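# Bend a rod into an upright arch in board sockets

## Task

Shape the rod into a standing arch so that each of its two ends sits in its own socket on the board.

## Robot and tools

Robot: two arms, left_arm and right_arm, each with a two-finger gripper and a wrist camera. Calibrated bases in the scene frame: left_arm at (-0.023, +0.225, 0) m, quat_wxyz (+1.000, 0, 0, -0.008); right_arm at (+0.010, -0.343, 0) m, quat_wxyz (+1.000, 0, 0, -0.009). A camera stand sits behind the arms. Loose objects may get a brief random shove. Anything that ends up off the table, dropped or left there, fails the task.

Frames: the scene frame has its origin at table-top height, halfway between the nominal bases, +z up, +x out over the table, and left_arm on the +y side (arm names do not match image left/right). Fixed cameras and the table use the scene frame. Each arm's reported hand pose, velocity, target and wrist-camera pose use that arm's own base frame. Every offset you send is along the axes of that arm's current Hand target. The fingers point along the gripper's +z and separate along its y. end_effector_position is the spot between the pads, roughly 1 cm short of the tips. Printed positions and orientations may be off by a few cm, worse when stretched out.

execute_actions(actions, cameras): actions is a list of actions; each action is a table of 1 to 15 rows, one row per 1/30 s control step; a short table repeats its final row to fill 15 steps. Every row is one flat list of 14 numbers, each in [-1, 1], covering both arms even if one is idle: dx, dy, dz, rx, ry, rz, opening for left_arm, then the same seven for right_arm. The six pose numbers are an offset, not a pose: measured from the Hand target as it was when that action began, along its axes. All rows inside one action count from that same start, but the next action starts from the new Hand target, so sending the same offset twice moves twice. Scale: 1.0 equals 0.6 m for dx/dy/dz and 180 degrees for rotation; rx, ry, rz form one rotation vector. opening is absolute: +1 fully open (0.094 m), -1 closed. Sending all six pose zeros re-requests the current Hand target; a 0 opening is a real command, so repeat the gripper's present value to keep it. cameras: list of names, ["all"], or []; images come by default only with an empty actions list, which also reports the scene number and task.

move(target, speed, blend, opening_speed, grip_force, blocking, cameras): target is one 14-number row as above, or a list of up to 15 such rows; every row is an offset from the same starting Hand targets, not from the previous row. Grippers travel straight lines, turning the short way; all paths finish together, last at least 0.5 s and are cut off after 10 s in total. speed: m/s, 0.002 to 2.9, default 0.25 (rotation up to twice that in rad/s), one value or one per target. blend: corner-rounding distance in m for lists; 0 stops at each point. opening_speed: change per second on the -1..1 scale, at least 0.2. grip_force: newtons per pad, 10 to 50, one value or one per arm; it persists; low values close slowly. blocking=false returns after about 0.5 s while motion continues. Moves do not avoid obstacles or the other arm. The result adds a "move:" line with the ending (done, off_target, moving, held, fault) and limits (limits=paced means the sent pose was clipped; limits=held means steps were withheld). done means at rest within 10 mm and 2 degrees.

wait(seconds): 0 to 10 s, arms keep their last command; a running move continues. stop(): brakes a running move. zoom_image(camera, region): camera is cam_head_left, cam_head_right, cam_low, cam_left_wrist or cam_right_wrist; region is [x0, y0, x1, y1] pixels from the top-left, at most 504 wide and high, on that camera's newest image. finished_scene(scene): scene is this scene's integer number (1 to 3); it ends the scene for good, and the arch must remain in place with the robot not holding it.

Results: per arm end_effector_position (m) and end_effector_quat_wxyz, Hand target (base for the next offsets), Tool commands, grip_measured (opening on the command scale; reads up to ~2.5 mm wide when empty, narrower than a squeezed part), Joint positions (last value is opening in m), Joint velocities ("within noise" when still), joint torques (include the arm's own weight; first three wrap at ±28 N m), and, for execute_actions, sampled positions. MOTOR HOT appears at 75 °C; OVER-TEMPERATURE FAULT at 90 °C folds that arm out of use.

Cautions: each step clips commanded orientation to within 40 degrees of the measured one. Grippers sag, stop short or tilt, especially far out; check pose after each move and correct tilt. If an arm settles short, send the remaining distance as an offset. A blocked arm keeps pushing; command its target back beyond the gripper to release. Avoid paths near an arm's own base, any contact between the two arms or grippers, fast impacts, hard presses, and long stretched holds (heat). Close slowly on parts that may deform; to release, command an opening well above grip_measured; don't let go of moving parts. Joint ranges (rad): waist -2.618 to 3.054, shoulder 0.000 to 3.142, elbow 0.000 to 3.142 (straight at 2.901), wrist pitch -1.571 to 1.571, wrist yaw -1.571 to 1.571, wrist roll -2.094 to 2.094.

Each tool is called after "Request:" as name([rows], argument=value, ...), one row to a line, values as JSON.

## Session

Request:
execute_actions(actions=[], cameras=["cam_head_left", "cam_head_right", "cam_low"])

Scene clock: 0.00 s.
left_arm: end_effector_position=(+0.3843, +0.0391, +0.0886) grip_measured=+1.000 end_effector_quat_wxyz=(+0.572, -0.087, +0.811, +0.083) | right_arm: end_effector_position=(+0.3961, -0.0098, +0.0921) grip_measured=+1.000 end_effector_quat_wxyz=(+0.575, +0.040, +0.816, -0.046)
Joint positions: left_arm=[-0.008 1.533 0.338 0.846 -0.245 -0.05 0.094] | right_arm=[0.047 1.544 0.376 0.822 0.165 0.029 0.094]
Joint velocities: within noise
Joint torques (N m): no reading
Heat: left arm: 32 °C; right arm: 32 °C.
Hand target: left_arm +0.3868, +0.0399, +0.0949; +0.580, -0.091, +0.805, +0.083 | right_arm +0.3991, -0.0106, +0.1004; +0.585, +0.040, +0.808, -0.048
Tool commands: left_gripper/opening=+1.0 right_gripper/opening=+1.0
Images, in order (width x height): cam_head_left 504x504, cam_head_right 504x504, cam_low 504x504.

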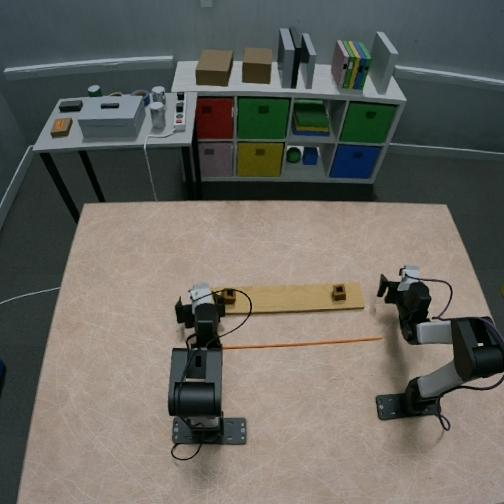

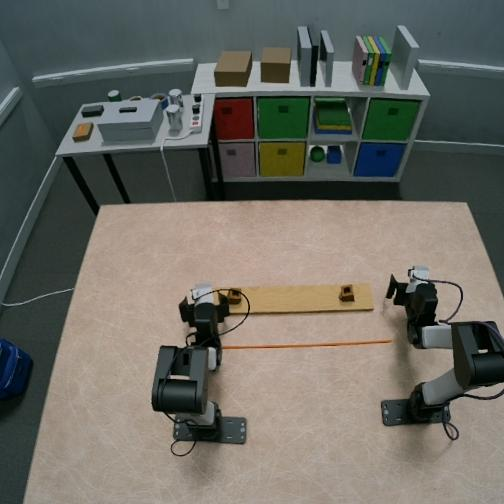

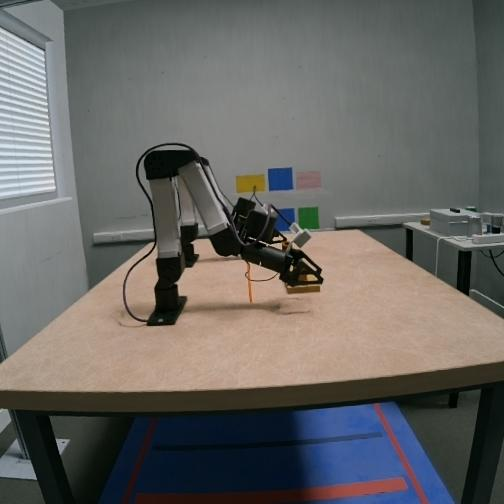

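Request:
move(target=[-0.0368, -0.0626, -0.2406, 0.0644, 0.2849, 0.0497, 1, -0.0156, 0.1498, -0.2876, -0.0357, 0.2874, -0.0205, 1], speed=0.3, cameras=["all"])

Scene clock: 29.90 s.
left_arm: end_effector_position=(+0.2688, -0.0259, +0.1532) grip_measured=+1.000 end_effector_quat_wxyz=(+0.175, +0.005, +0.985, +0.007) | right_arm: end_effector_position=(+0.2511, +0.0972, +0.1563) grip_measured=+1.000 end_effector_quat_wxyz=(+0.180, -0.003, +0.984, -0.002)
Joint positions: left_arm=[-0.133 1.24 1.091 -1.074 -0.058 -0.113 0.094] | right_arm=[0.476 1.257 1.114 -1.104 0.166 0.443 0.094]
Joint torques (N m): left_arm=[-1.24 -2.55 11.64 0.66 0.13 -0.25] | right_arm=[0.2 -3.48 9.76 0.68 0 0.08]
Heat: left arm: 33 °C; right arm: 37 °C.
Hand target: left_arm +0.2701, -0.0300, +0.1599; +0.174, +0.000, +0.985, +0.000 | right_arm +0.2504, +0.1000, +0.1601; +0.174, +0.000, +0.985, +0.000
Off the commanded pose: left_arm 0.008 m, 1 deg | right_arm 0.005 m, 1 deg.
move: done

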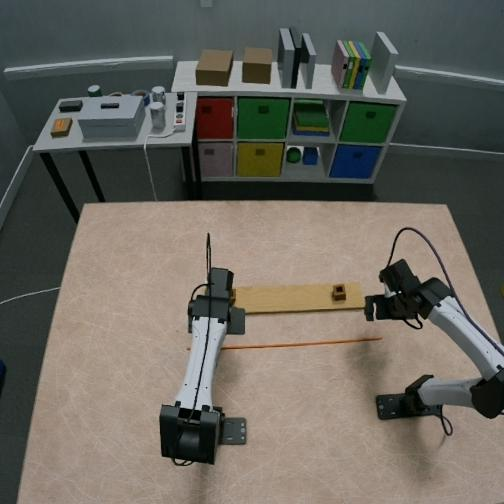

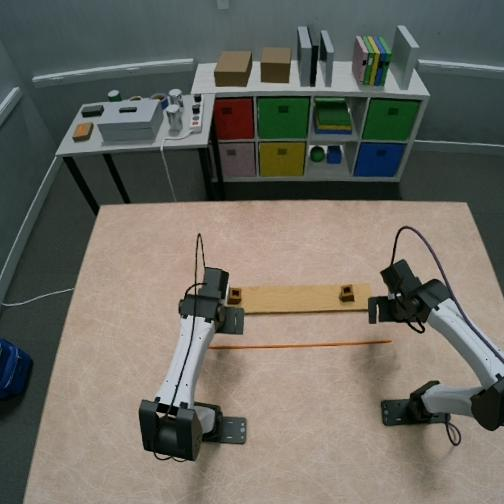

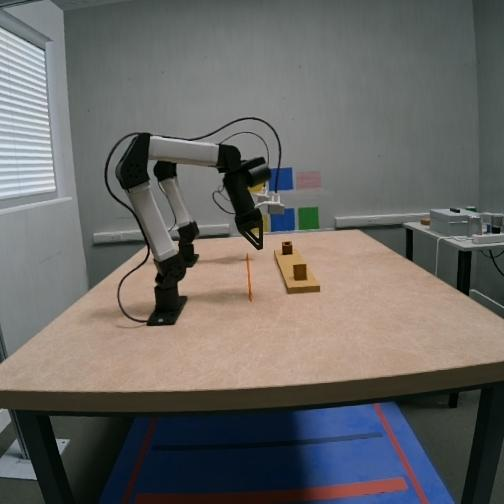

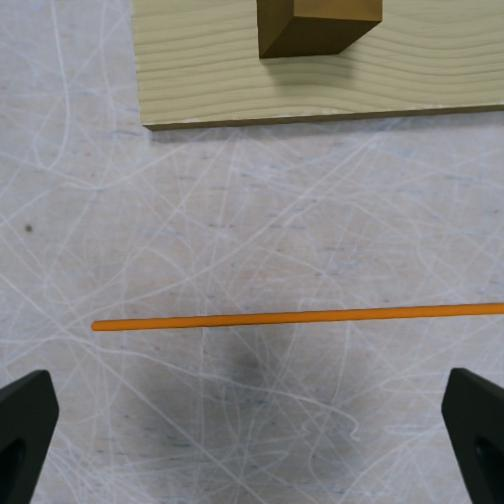

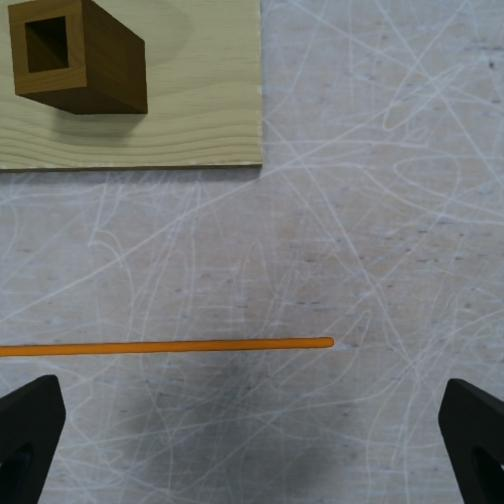

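Request:
move(target=[-0.094, 0, 0.0342, 0, 0, 0, 1, 0.0935, 0.0418, 0.1435, -0.0891, 0.0860, -0.5054, 1], speed=0.28, cameras=["cam_left_wrist", "cam_right_wrist"])

Scene clock: 92.83 s.
left_arm: end_effector_position=(+0.3159, -0.0298, +0.1506) grip_measured=+1.000 end_effector_quat_wxyz=(+0.152, +0.000, +0.988, +0.006) | right_arm: end_effector_position=(+0.2244, +0.1199, +0.0654) grip_measured=+1.000 end_effector_quat_wxyz=(+0.005, +0.711, -0.703, +0.003)
Joint positions: left_arm=[-0.12 1.464 1.268 -1.074 -0.047 -0.113 0.094] | right_arm=[0.496 1.542 1.046 -1.083 0.008 -1.087 0.094]
Joint torques (N m): left_arm=[0.32 -4.05 11.56 1.08 0.13 0.08] | right_arm=[0.29 -5.48 5.46 0.6 -0.12 -0.11]
Heat: left arm: 32 °C; right arm: 36 °C.
Hand target: left_arm +0.3301, -0.0300, +0.1600; +0.174, +0.000, +0.985, +0.000 | right_arm +0.2271, +0.1251, +0.0600; +0.000, +0.719, -0.695, +0.000
Off the commanded pose: left_arm 0.017 m, 3 deg | right_arm 0.008 m, 1 deg.
move: off_target (left_arm)
Images, in order (width x height): cam_left_wrist 504x504, cam_right_wrist 504x504.

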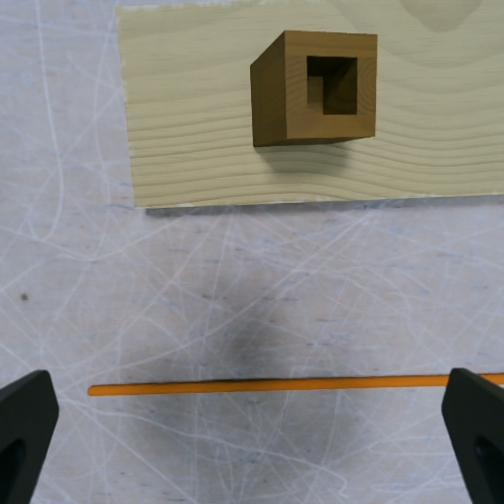

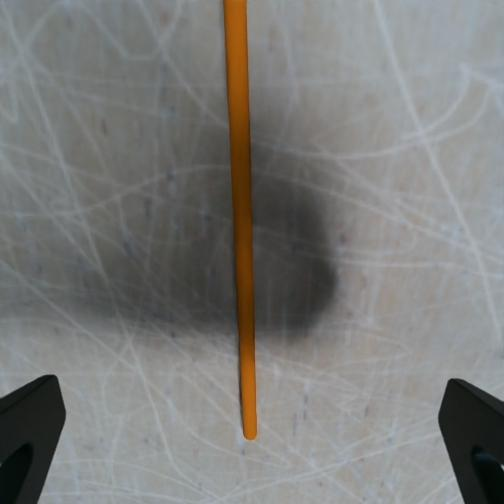

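Request:
move([
  [0.1845, 0.0678, 0.1103, 0.0851, 0.0884, 0.4824, 1, 0, 0.005, 0, 0, 0, 0, 1],
  [0.2124, 0.0678, 0.1870, 0.0851, 0.0884, 0.4824, 1, 0, 0.005, 0.0867, 0, 0, 0, 1],
], speed=[0.28, 0.07], cameras=["all"])

Scene clock: 194.27 s.
left_arm: end_effector_position=(+0.2443, +0.0068, +0.0204) grip_measured=+1.000 end_effector_quat_wxyz=(-0.003, +0.689, +0.724, -0.008) | right_arm: end_effector_position=(+0.2181, +0.1175, +0.0170) grip_measured=+1.000 end_effector_quat_wxyz=(+0.014, +0.713, -0.701, +0.001)
Joint positions: left_arm=[0.032 1.575 0.887 -0.899 0.007 1.554 0.094] | right_arm=[0.501 1.603 0.901 -0.896 0.01 -1.087 0.094]
Joint torques (N m): left_arm=[0.36 -3.48 4.79 0.65 0 0.1] | right_arm=[0.34 -4.92 4.3 0.89 -0.13 -0.06]
Heat: left arm: 37 °C; right arm: 33 °C.
Hand target: left_arm +0.2489, +0.0106, +0.0110; +0.000, +0.693, +0.721, +0.000 | right_arm +0.2240, +0.1250, +0.0079; +0.000, +0.719, -0.695, +0.000
Off the commanded pose: left_arm 0.011 m, 1 deg | right_arm 0.013 m, 2 deg.
move: off_target (left_arm, right_arm)

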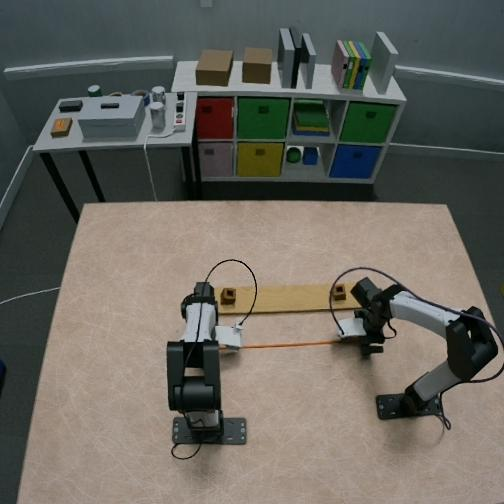

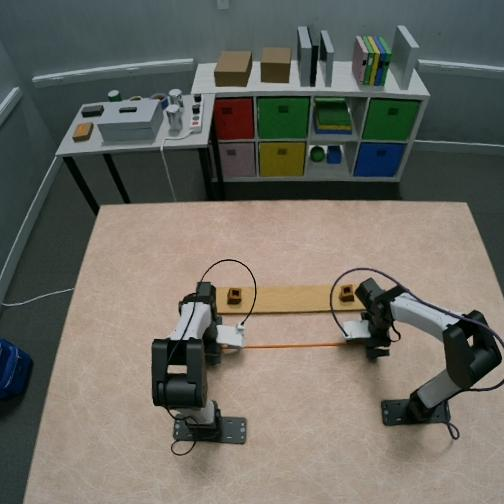

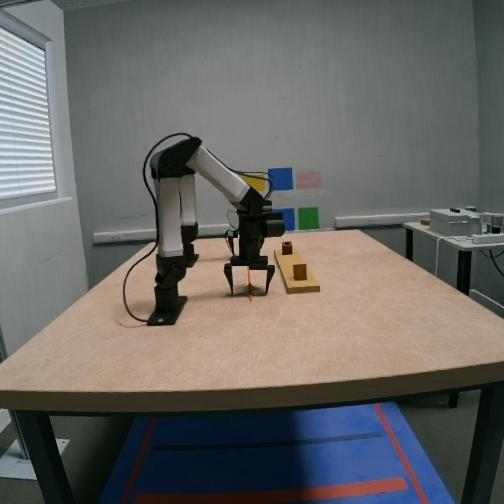

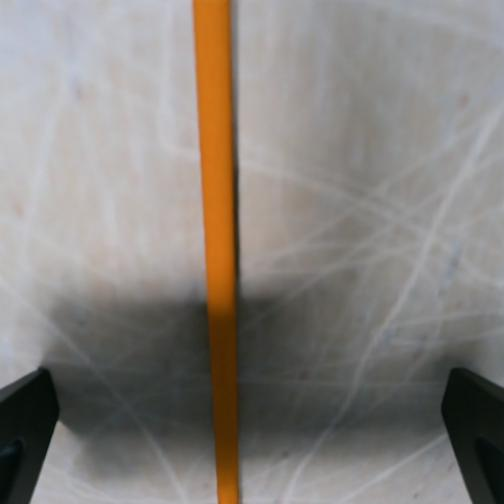

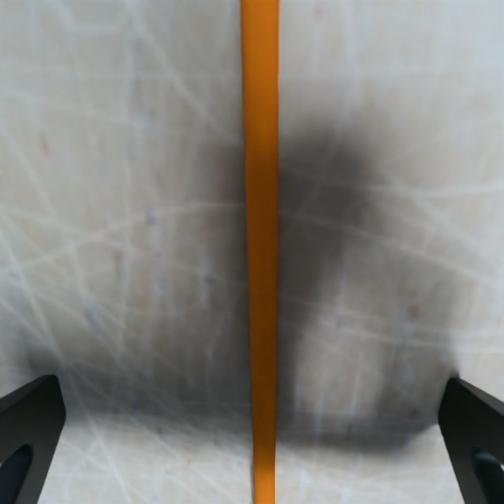

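Request:
move(target=[0, 0, 0, 0, 0, 0, -1, 0, 0, 0, 0, 0, 0, -1], opening_speed=1.0, cameras=["cam_left_wrist", "cam_right_wrist"])

Scene clock: 199.27 s.
left_arm: end_effector_position=(+0.2531, +0.0071, +0.0179) grip_measured=-0.921 end_effector_quat_wxyz=(+0.008, +0.690, +0.724, +0.004) | right_arm: end_effector_position=(+0.2266, +0.1222, +0.0149) grip_measured=-0.915 end_effector_quat_wxyz=(-0.004, +0.716, -0.698, +0.006)
Joint positions: left_arm=[0.032 1.581 0.882 -0.855 0.007 1.554 0.004] | right_arm=[0.501 1.608 0.897 -0.848 0.01 -1.096 0.004]
Joint torques (N m): left_arm=[0.34 -3.99 5.24 0.27 -0.02 0.11] | right_arm=[0.32 -5.27 4.81 0.51 -0.13 -0.05]
Heat: left arm: 36 °C; right arm: 32 °C.
Hand target: left_arm +0.2488, +0.0106, +0.0109; +0.000, +0.693, +0.721, +0.000 | right_arm +0.2241, +0.1250, +0.0080; +0.000, +0.719, -0.695, +0.000
Off the commanded pose: left_arm 0.009 m, 1 deg | right_arm 0.008 m, 1 deg.
move: done
Images, in order (width x height): cam_left_wrist 504x504, cam_right_wrist 504x504.

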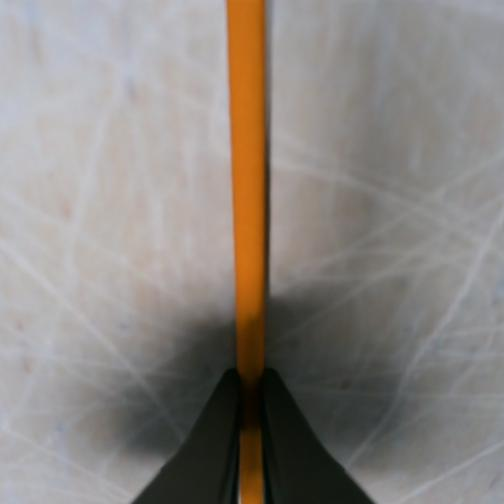

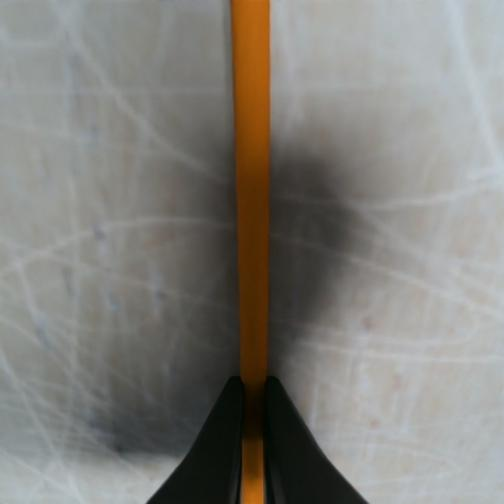

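Request:
move([
  [0, 0, -0.0833, 0, 0, 0, -1, 0, 0, -0.0833, 0, 0, 0, -1],
  [-0.0021, 0.0737, -0.2333, -0.1944, 0, 0, -1, -0.0017, -0.0791, -0.2333, 0.1944, 0, 0, -1],
  [-0.0245, 0.1383, -0.2833, -0.1974, -0.1589, -0.0578, -1, -0.0195, -0.1486, -0.2833, 0.1749, -0.1643, 0.0364, -1],
  [-0.0767, 0.1806, -0.3, -0.1930, -0.2917, -0.1061, -1, -0.061, -0.1941, -0.3, 0.1514, -0.3001, 0.0665, -1],
  [-0.1354, 0.2074, -0.3, -0.205, -0.402, -0.135, -1, -0.1078, -0.2229, -0.3, 0.1273, -0.4101, 0.0909, -1],
  [-0.1632, 0.2230, -0.2533, -0.2325, -0.4302, -0.1153, -1, -0.1298, -0.2397, -0.2617, 0.1259, -0.4280, 0.0871, -1],
], speed=0.17, blend=[0.02, 0.02, 0.02, 0.02, 0.01, 0], cameras=["all"])

Request:
zoom_image(camera="cam_right_wrist", region=[0, 80, 140, 220])

Request:
zoom_image(camera="cam_low", region=[240, 180, 340, 300])

Request:
zoom_image(camera="cam_head_right", region=[325, 270, 375, 320])

Request:
zoom_image(camera="cam_head_left", region=[195, 265, 245, 315])

Scene clock: 220.70 s.
left_arm: end_effector_position=(+0.3965, -0.0609, +0.1620) grip_measured=-0.921 end_effector_quat_wxyz=(+0.665, +0.353, +0.641, -0.149) | right_arm: end_effector_position=(+0.3813, +0.1860, +0.1582) grip_measured=-0.915 end_effector_quat_wxyz=(+0.558, -0.436, +0.653, +0.268)
Joint positions: left_arm=[0.2 1.637 0.518 1.003 0.921 0.376 0.004] | right_arm=[0.136 1.599 0.712 0.519 -0.866 -0.427 0.004]
Joint torques (N m): left_arm=[-3.49 -4.33 5.22 2.38 0.59 -0.44] | right_arm=[2.62 -6.28 5.75 2.45 -1.35 0.26]
Heat: left arm: 34 °C; right arm: 32 °C.
Hand target: left_arm +0.3862, -0.0821, +0.1631; +0.666, +0.371, +0.620, -0.185 | right_arm +0.3652, +0.2077, +0.1650; +0.559, -0.456, +0.615, +0.317
Off the commanded pose: left_arm 0.024 m, 5 deg | right_arm 0.028 m, 7 deg.
move: off_target (left_arm, right_arm)

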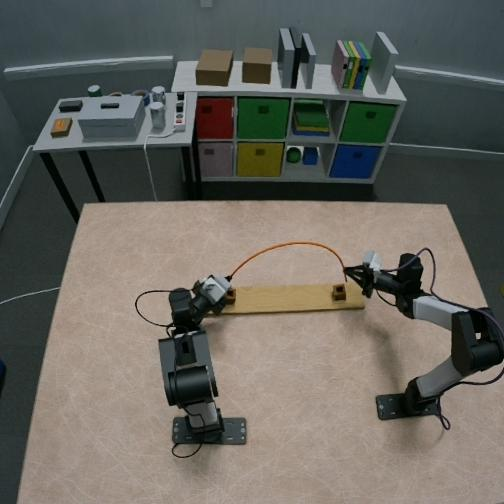

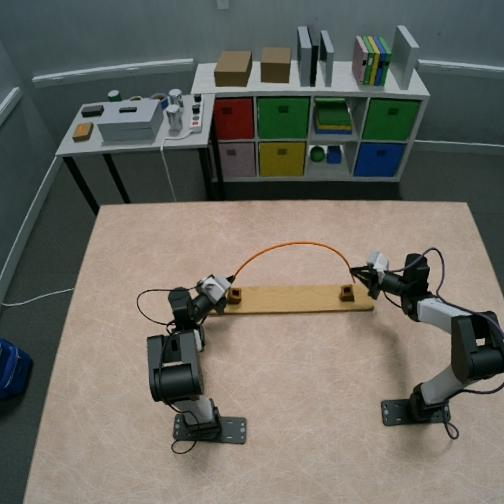

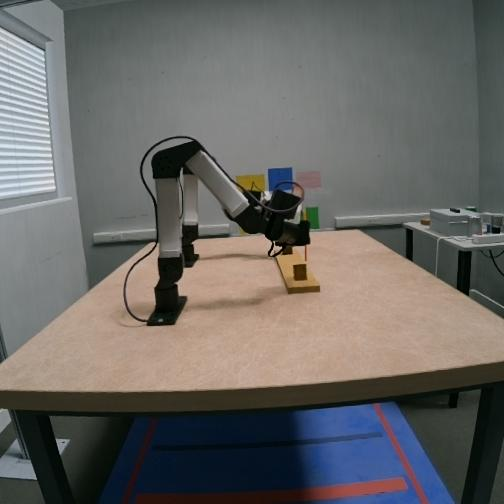

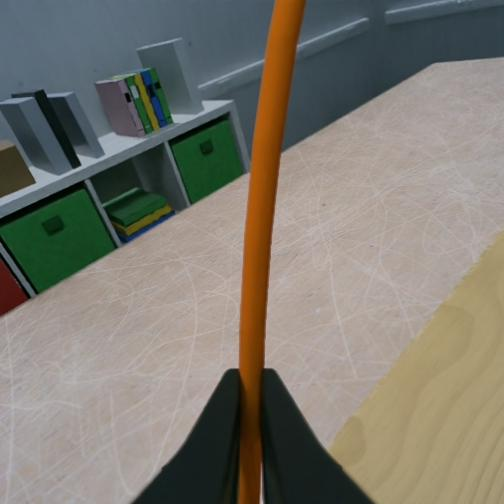

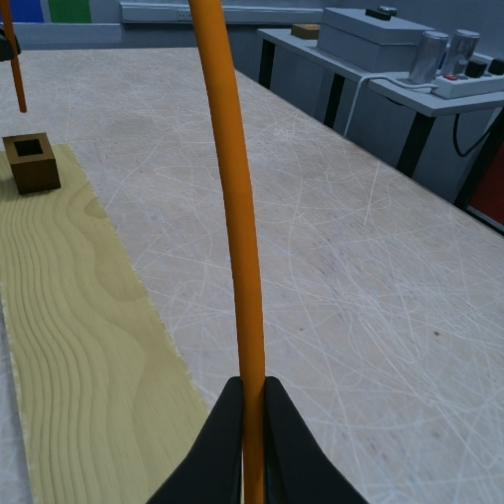

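Scaled by 3.600.

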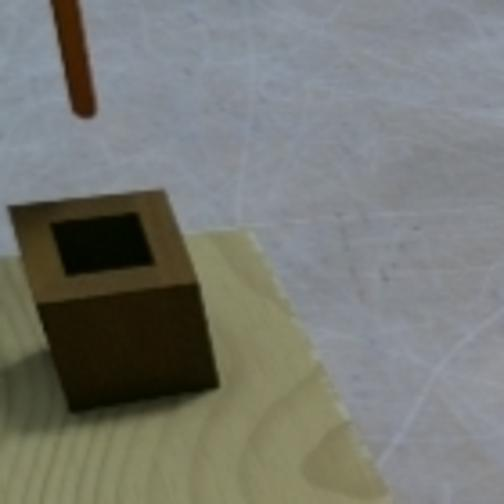

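Scaled by 4.200.

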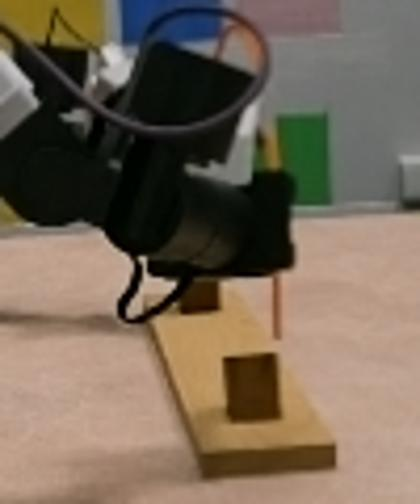

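Scaled by 10.080.

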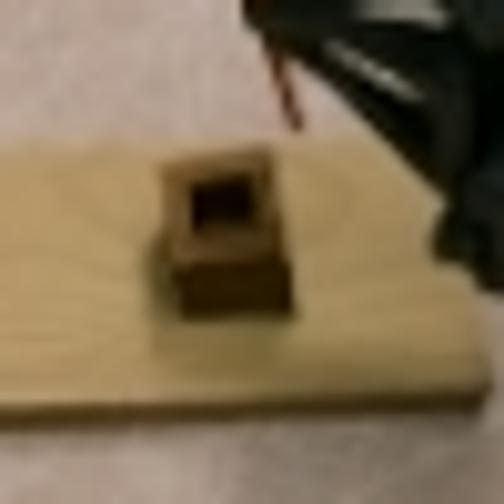

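Scaled by 10.080.

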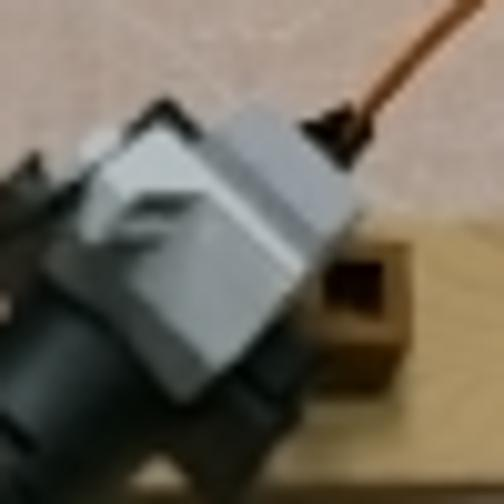

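Request:
move(target=[0.0089, -0.0156, 0.0139, 0, 0, 0, -1, -0.0046, 0.0238, 0.0092, 0, 0, 0, -1], speed=0.1, cameras=["all"])

Request:
zoom_image(camera="cam_right_wrist", region=[0, 80, 140, 220])

Request:
zoom_image(camera="cam_low", region=[240, 180, 340, 300])

Request:
zoom_image(camera="cam_head_right", region=[325, 270, 375, 320])

Request:
zoom_image(camera="cam_head_right", region=[205, 260, 255, 310])

Scene clock: 264.07 s.
left_arm: end_effector_position=(+0.3975, -0.0686, +0.1535) grip_measured=-0.921 end_effector_quat_wxyz=(+0.665, +0.347, +0.644, -0.150) | right_arm: end_effector_position=(+0.3671, +0.1989, +0.1486) grip_measured=-0.915 end_effector_quat_wxyz=(+0.545, -0.435, +0.656, +0.290)
Joint positions: left_arm=[0.168 1.671 0.499 1.063 0.881 0.358 0.004] | right_arm=[0.174 1.599 0.67 0.554 -0.866 -0.387 0.004]
Joint torques (N m): left_arm=[-4.11 -4.38 4.96 2.42 0.61 -0.3] | right_arm=[3.26 -8.61 5.72 2.52 -0.87 0.16]
Heat: left arm: 33 °C; right arm: 36 °C.
Hand target: left_arm +0.3862, -0.0931, +0.1550; +0.666, +0.371, +0.620, -0.185 | right_arm +0.3542, +0.2186, +0.1650; +0.559, -0.456, +0.615, +0.317
Off the commanded pose: left_arm 0.027 m, 6 deg | right_arm 0.029 m, 6 deg.
move: off_target (left_arm, right_arm)

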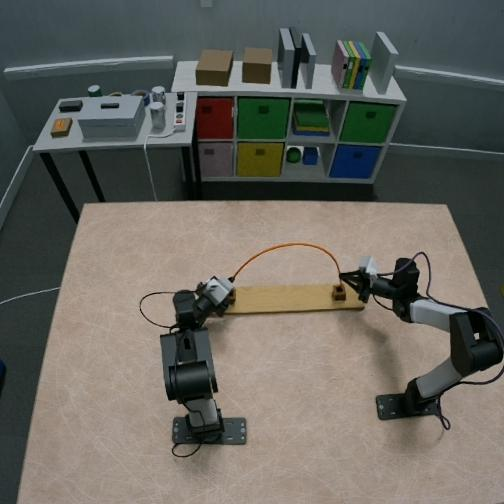

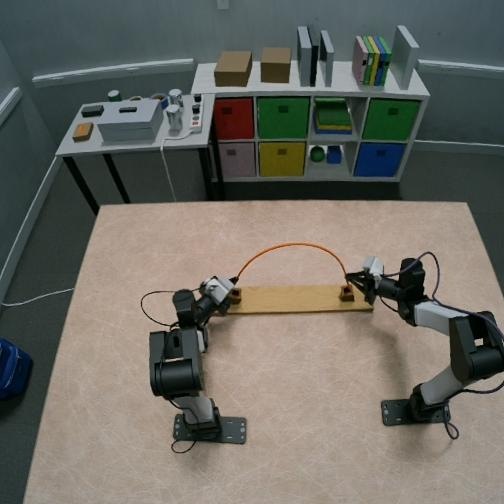

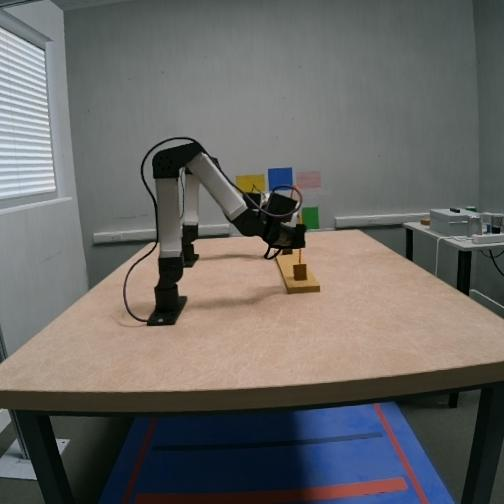

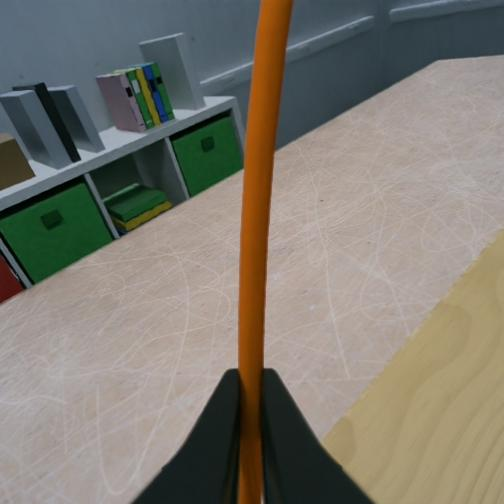

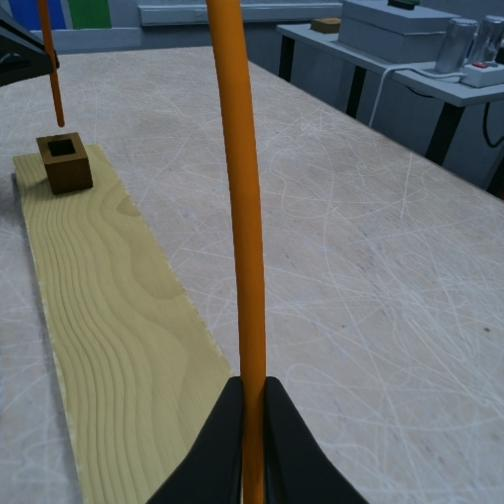

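Scaled by 3.600.

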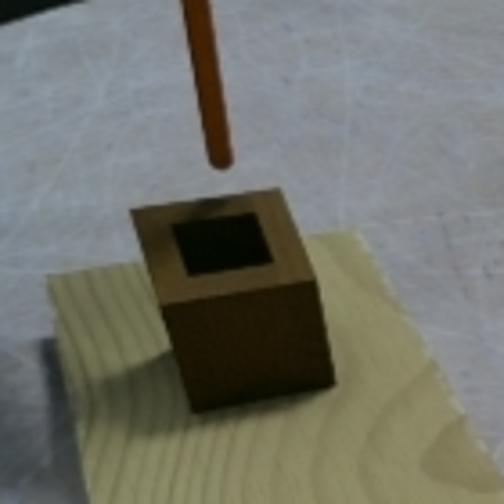

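Scaled by 4.200.

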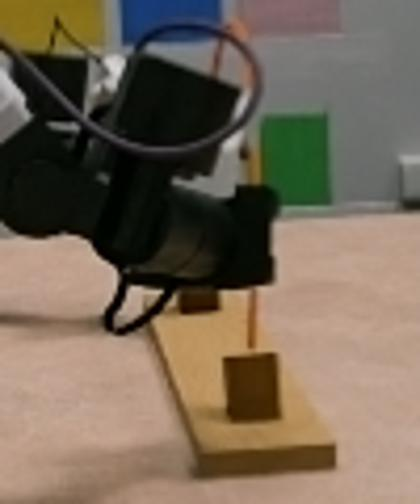

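Scaled by 10.080.

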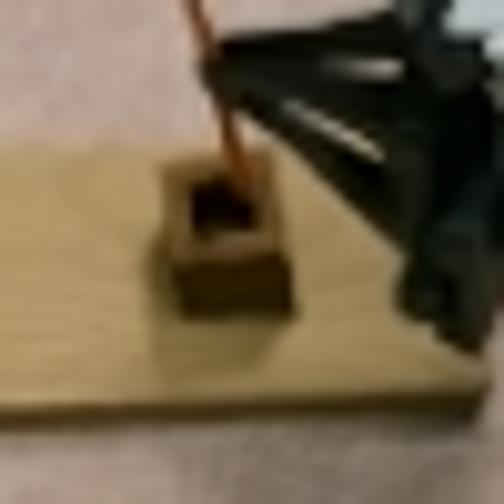

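Scaled by 10.080.

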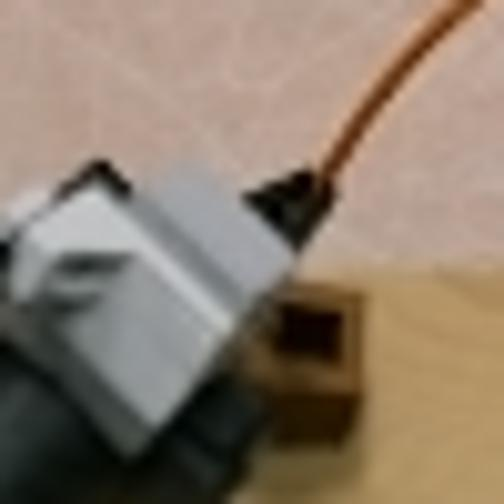

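Request:
move(target=[0.0339, -0.0141, 0.0064, 0, 0, 0, -1, 0.0197, -0.0007, 0.0048, 0, 0, 0, -1], speed=0.08, cameras=["all"])

Request:
zoom_image(camera="cam_right_wrist", region=[0, 80, 140, 220])

Request:
zoom_image(camera="cam_low", region=[240, 180, 340, 300])

Request:
zoom_image(camera="cam_head_right", region=[325, 270, 375, 320])

Request:
zoom_image(camera="cam_head_right", region=[205, 260, 255, 310])

Scene clock: 308.50 s.
left_arm: end_effector_position=(+0.3980, -0.0730, +0.1311) grip_measured=-0.921 end_effector_quat_wxyz=(+0.665, +0.342, +0.646, -0.154) | right_arm: end_effector_position=(+0.3679, +0.1991, +0.1459) grip_measured=-0.915 end_effector_quat_wxyz=(+0.553, -0.437, +0.649, +0.287)
Joint positions: left_arm=[0.152 1.781 0.472 1.205 0.864 0.339 0.004] | right_arm=[0.174 1.618 0.654 0.611 -0.866 -0.387 0.004]
Joint torques (N m): left_arm=[-4.03 -4.81 4.38 2.37 0.63 -0.23] | right_arm=[3.15 -6.24 5.65 2.53 -0.87 0.15]
Heat: left arm: 34 °C; right arm: 41 °C.
Hand target: left_arm +0.3862, -0.0971, +0.1331; +0.666, +0.371, +0.620, -0.185 | right_arm +0.3562, +0.2186, +0.1530; +0.559, -0.456, +0.615, +0.317
Off the commanded pose: left_arm 0.027 m, 6 deg | right_arm 0.024 m, 6 deg.
move: off_target (left_arm, right_arm)

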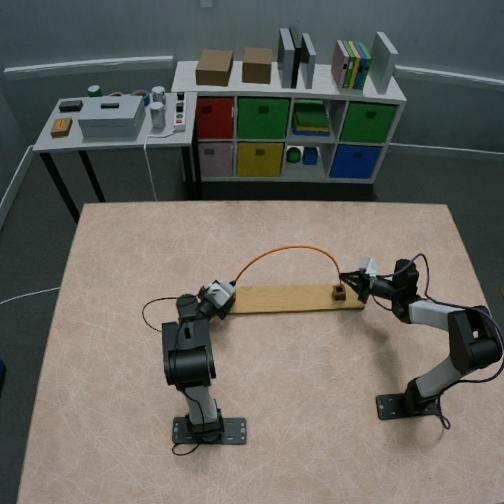

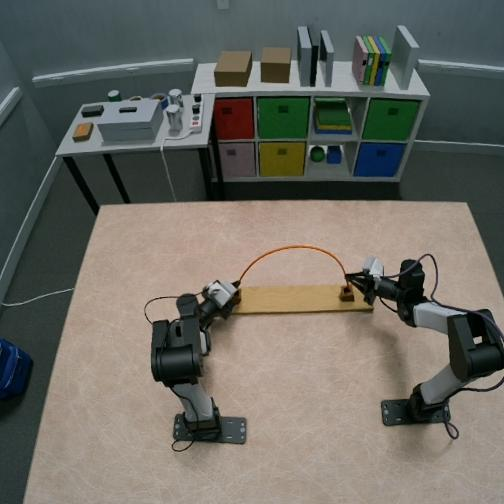

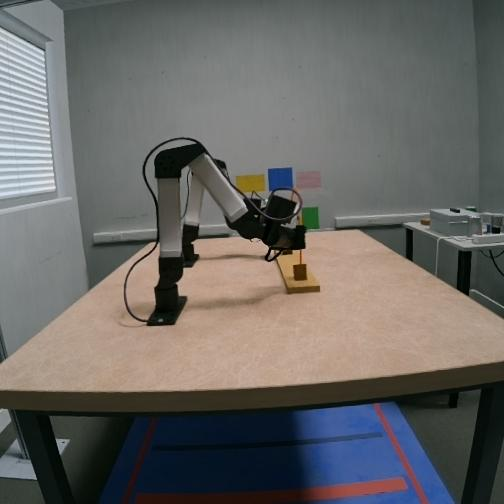

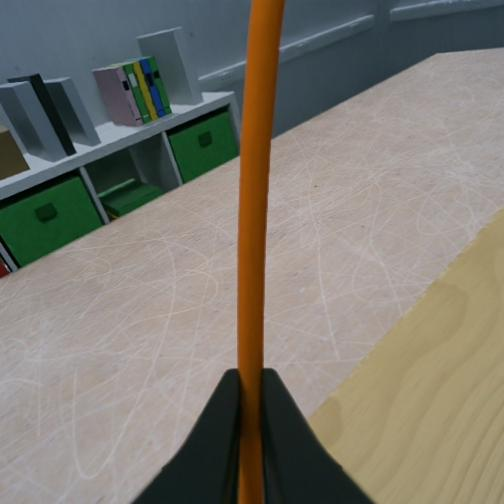

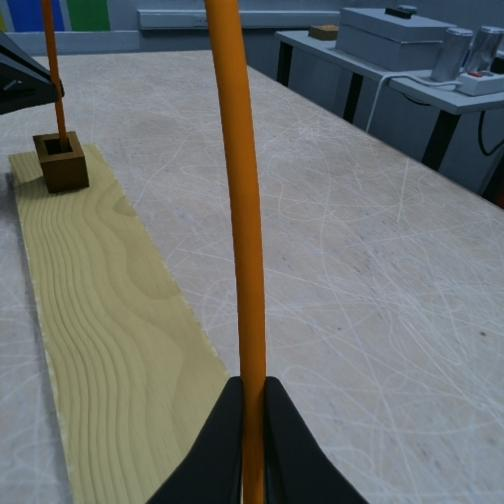

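Scaled by 3.600.

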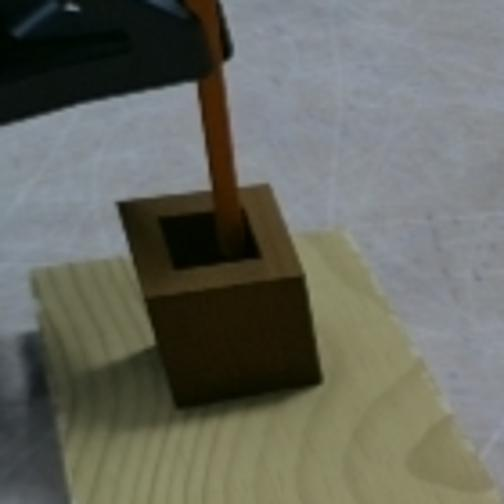

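Scaled by 4.200.

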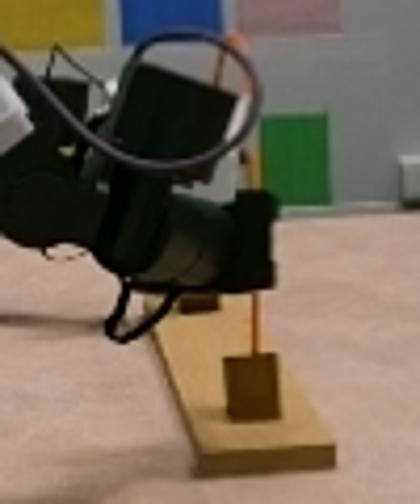

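Scaled by 10.080.

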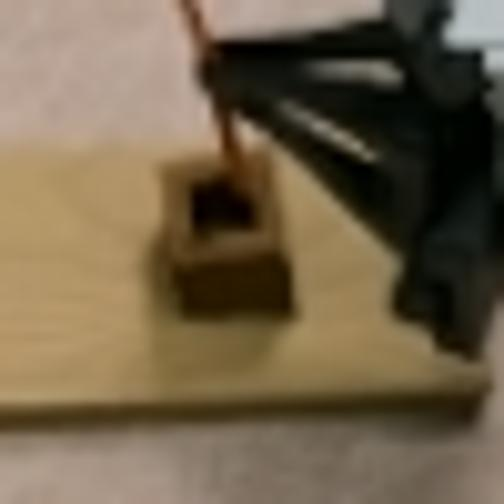

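Scaled by 10.080.

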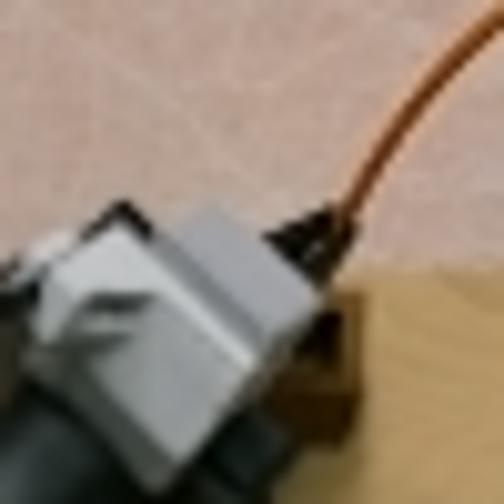

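Request:
move(target=[0.0275, -0.0022, -0.0025, 0, 0, 0, -1, 0.0408, -0.0002, -0.0007, 0, 0, 0, -1], speed=0.08, cameras=["all"])

Request:
zoom_image(camera="cam_right_wrist", region=[0, 80, 140, 220])

Request:
zoom_image(camera="cam_low", region=[240, 180, 340, 300])

Request:
zoom_image(camera="cam_head_right", region=[325, 270, 375, 320])

Scene clock: 319.73 s.
left_arm: end_effector_position=(+0.4003, -0.0726, +0.1132) grip_measured=-0.921 end_effector_quat_wxyz=(+0.661, +0.341, +0.650, -0.157) | right_arm: end_effector_position=(+0.3678, +0.1991, +0.1212) grip_measured=-0.915 end_effector_quat_wxyz=(+0.550, -0.436, +0.652, +0.288)
Joint positions: left_arm=[0.152 1.868 0.472 1.279 0.864 0.339 0.004] | right_arm=[0.174 1.7 0.618 0.72 -0.866 -0.387 0.004]
Joint torques (N m): left_arm=[-2.92 -5 3.49 2.52 0.75 -0.19] | right_arm=[1.4 -6.43 5.22 2.53 -1.06 0.05]
Heat: left arm: 35 °C; right arm: 42 °C.
Hand target: left_arm +0.3869, -0.0933, +0.1168; +0.666, +0.371, +0.620, -0.185 | right_arm +0.3572, +0.2132, +0.1292; +0.559, -0.456, +0.615, +0.317
Off the commanded pose: left_arm 0.025 m, 6 deg | right_arm 0.019 m, 6 deg.
move: off_target (left_arm, right_arm)

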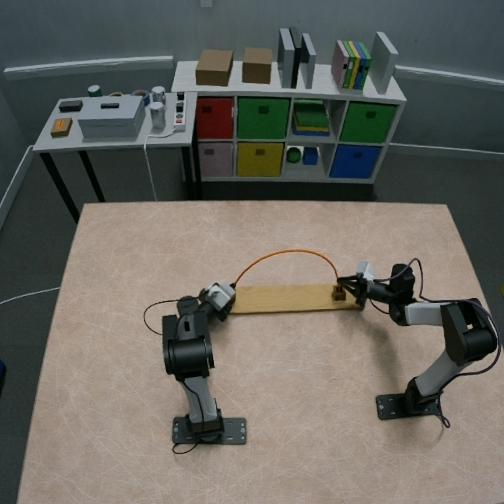

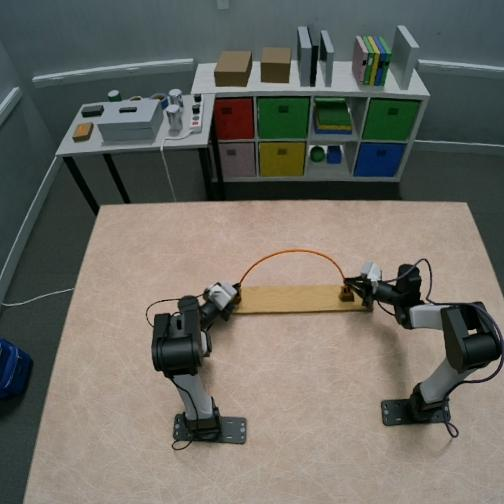

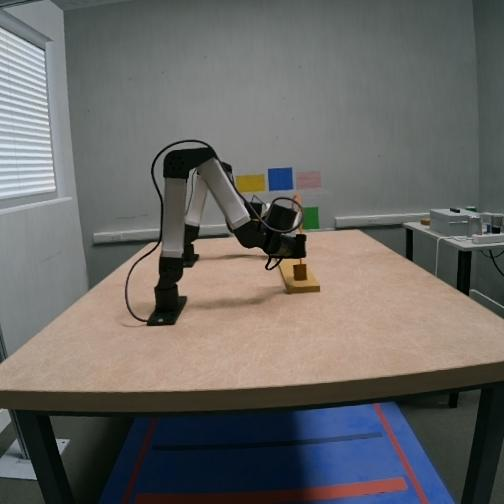

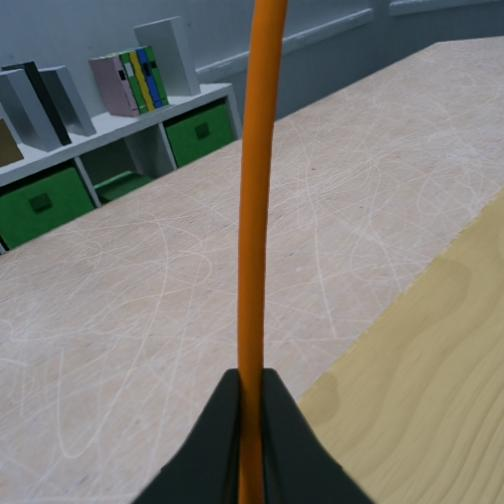

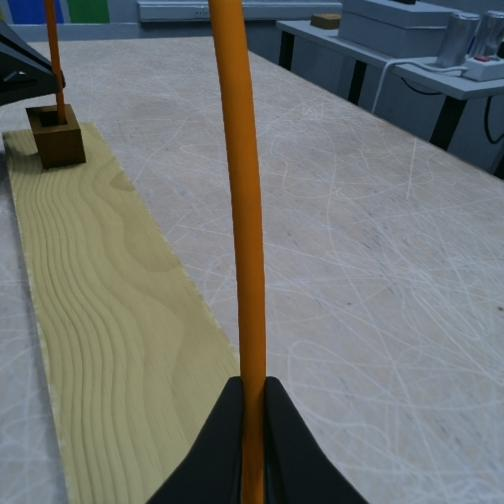

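Scaled by 3.600.

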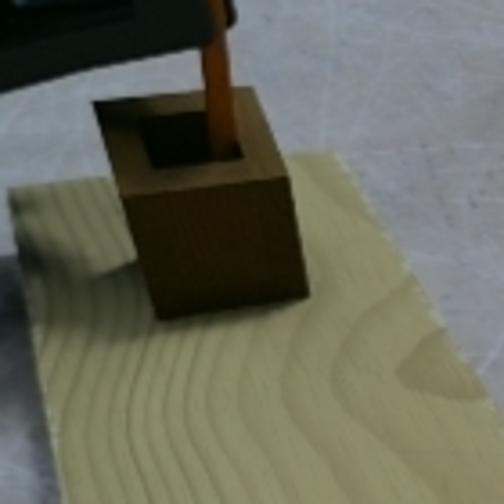

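Scaled by 4.200.

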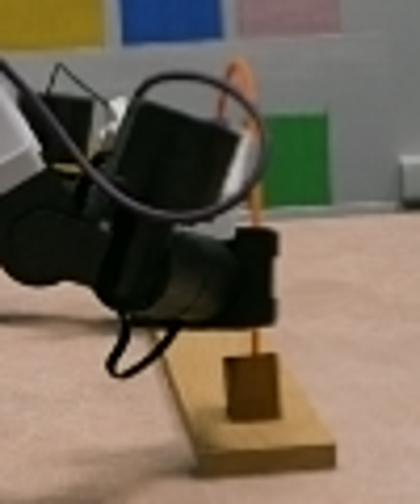

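Scaled by 10.080.

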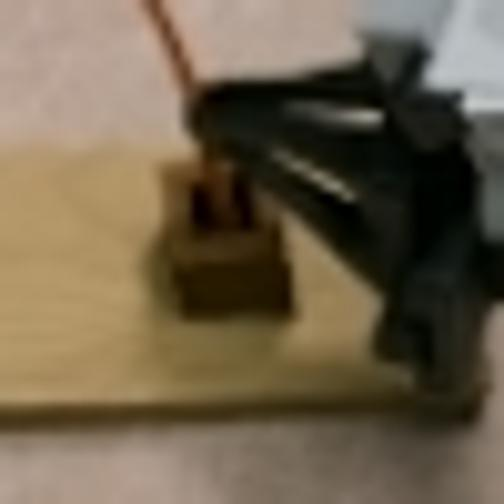

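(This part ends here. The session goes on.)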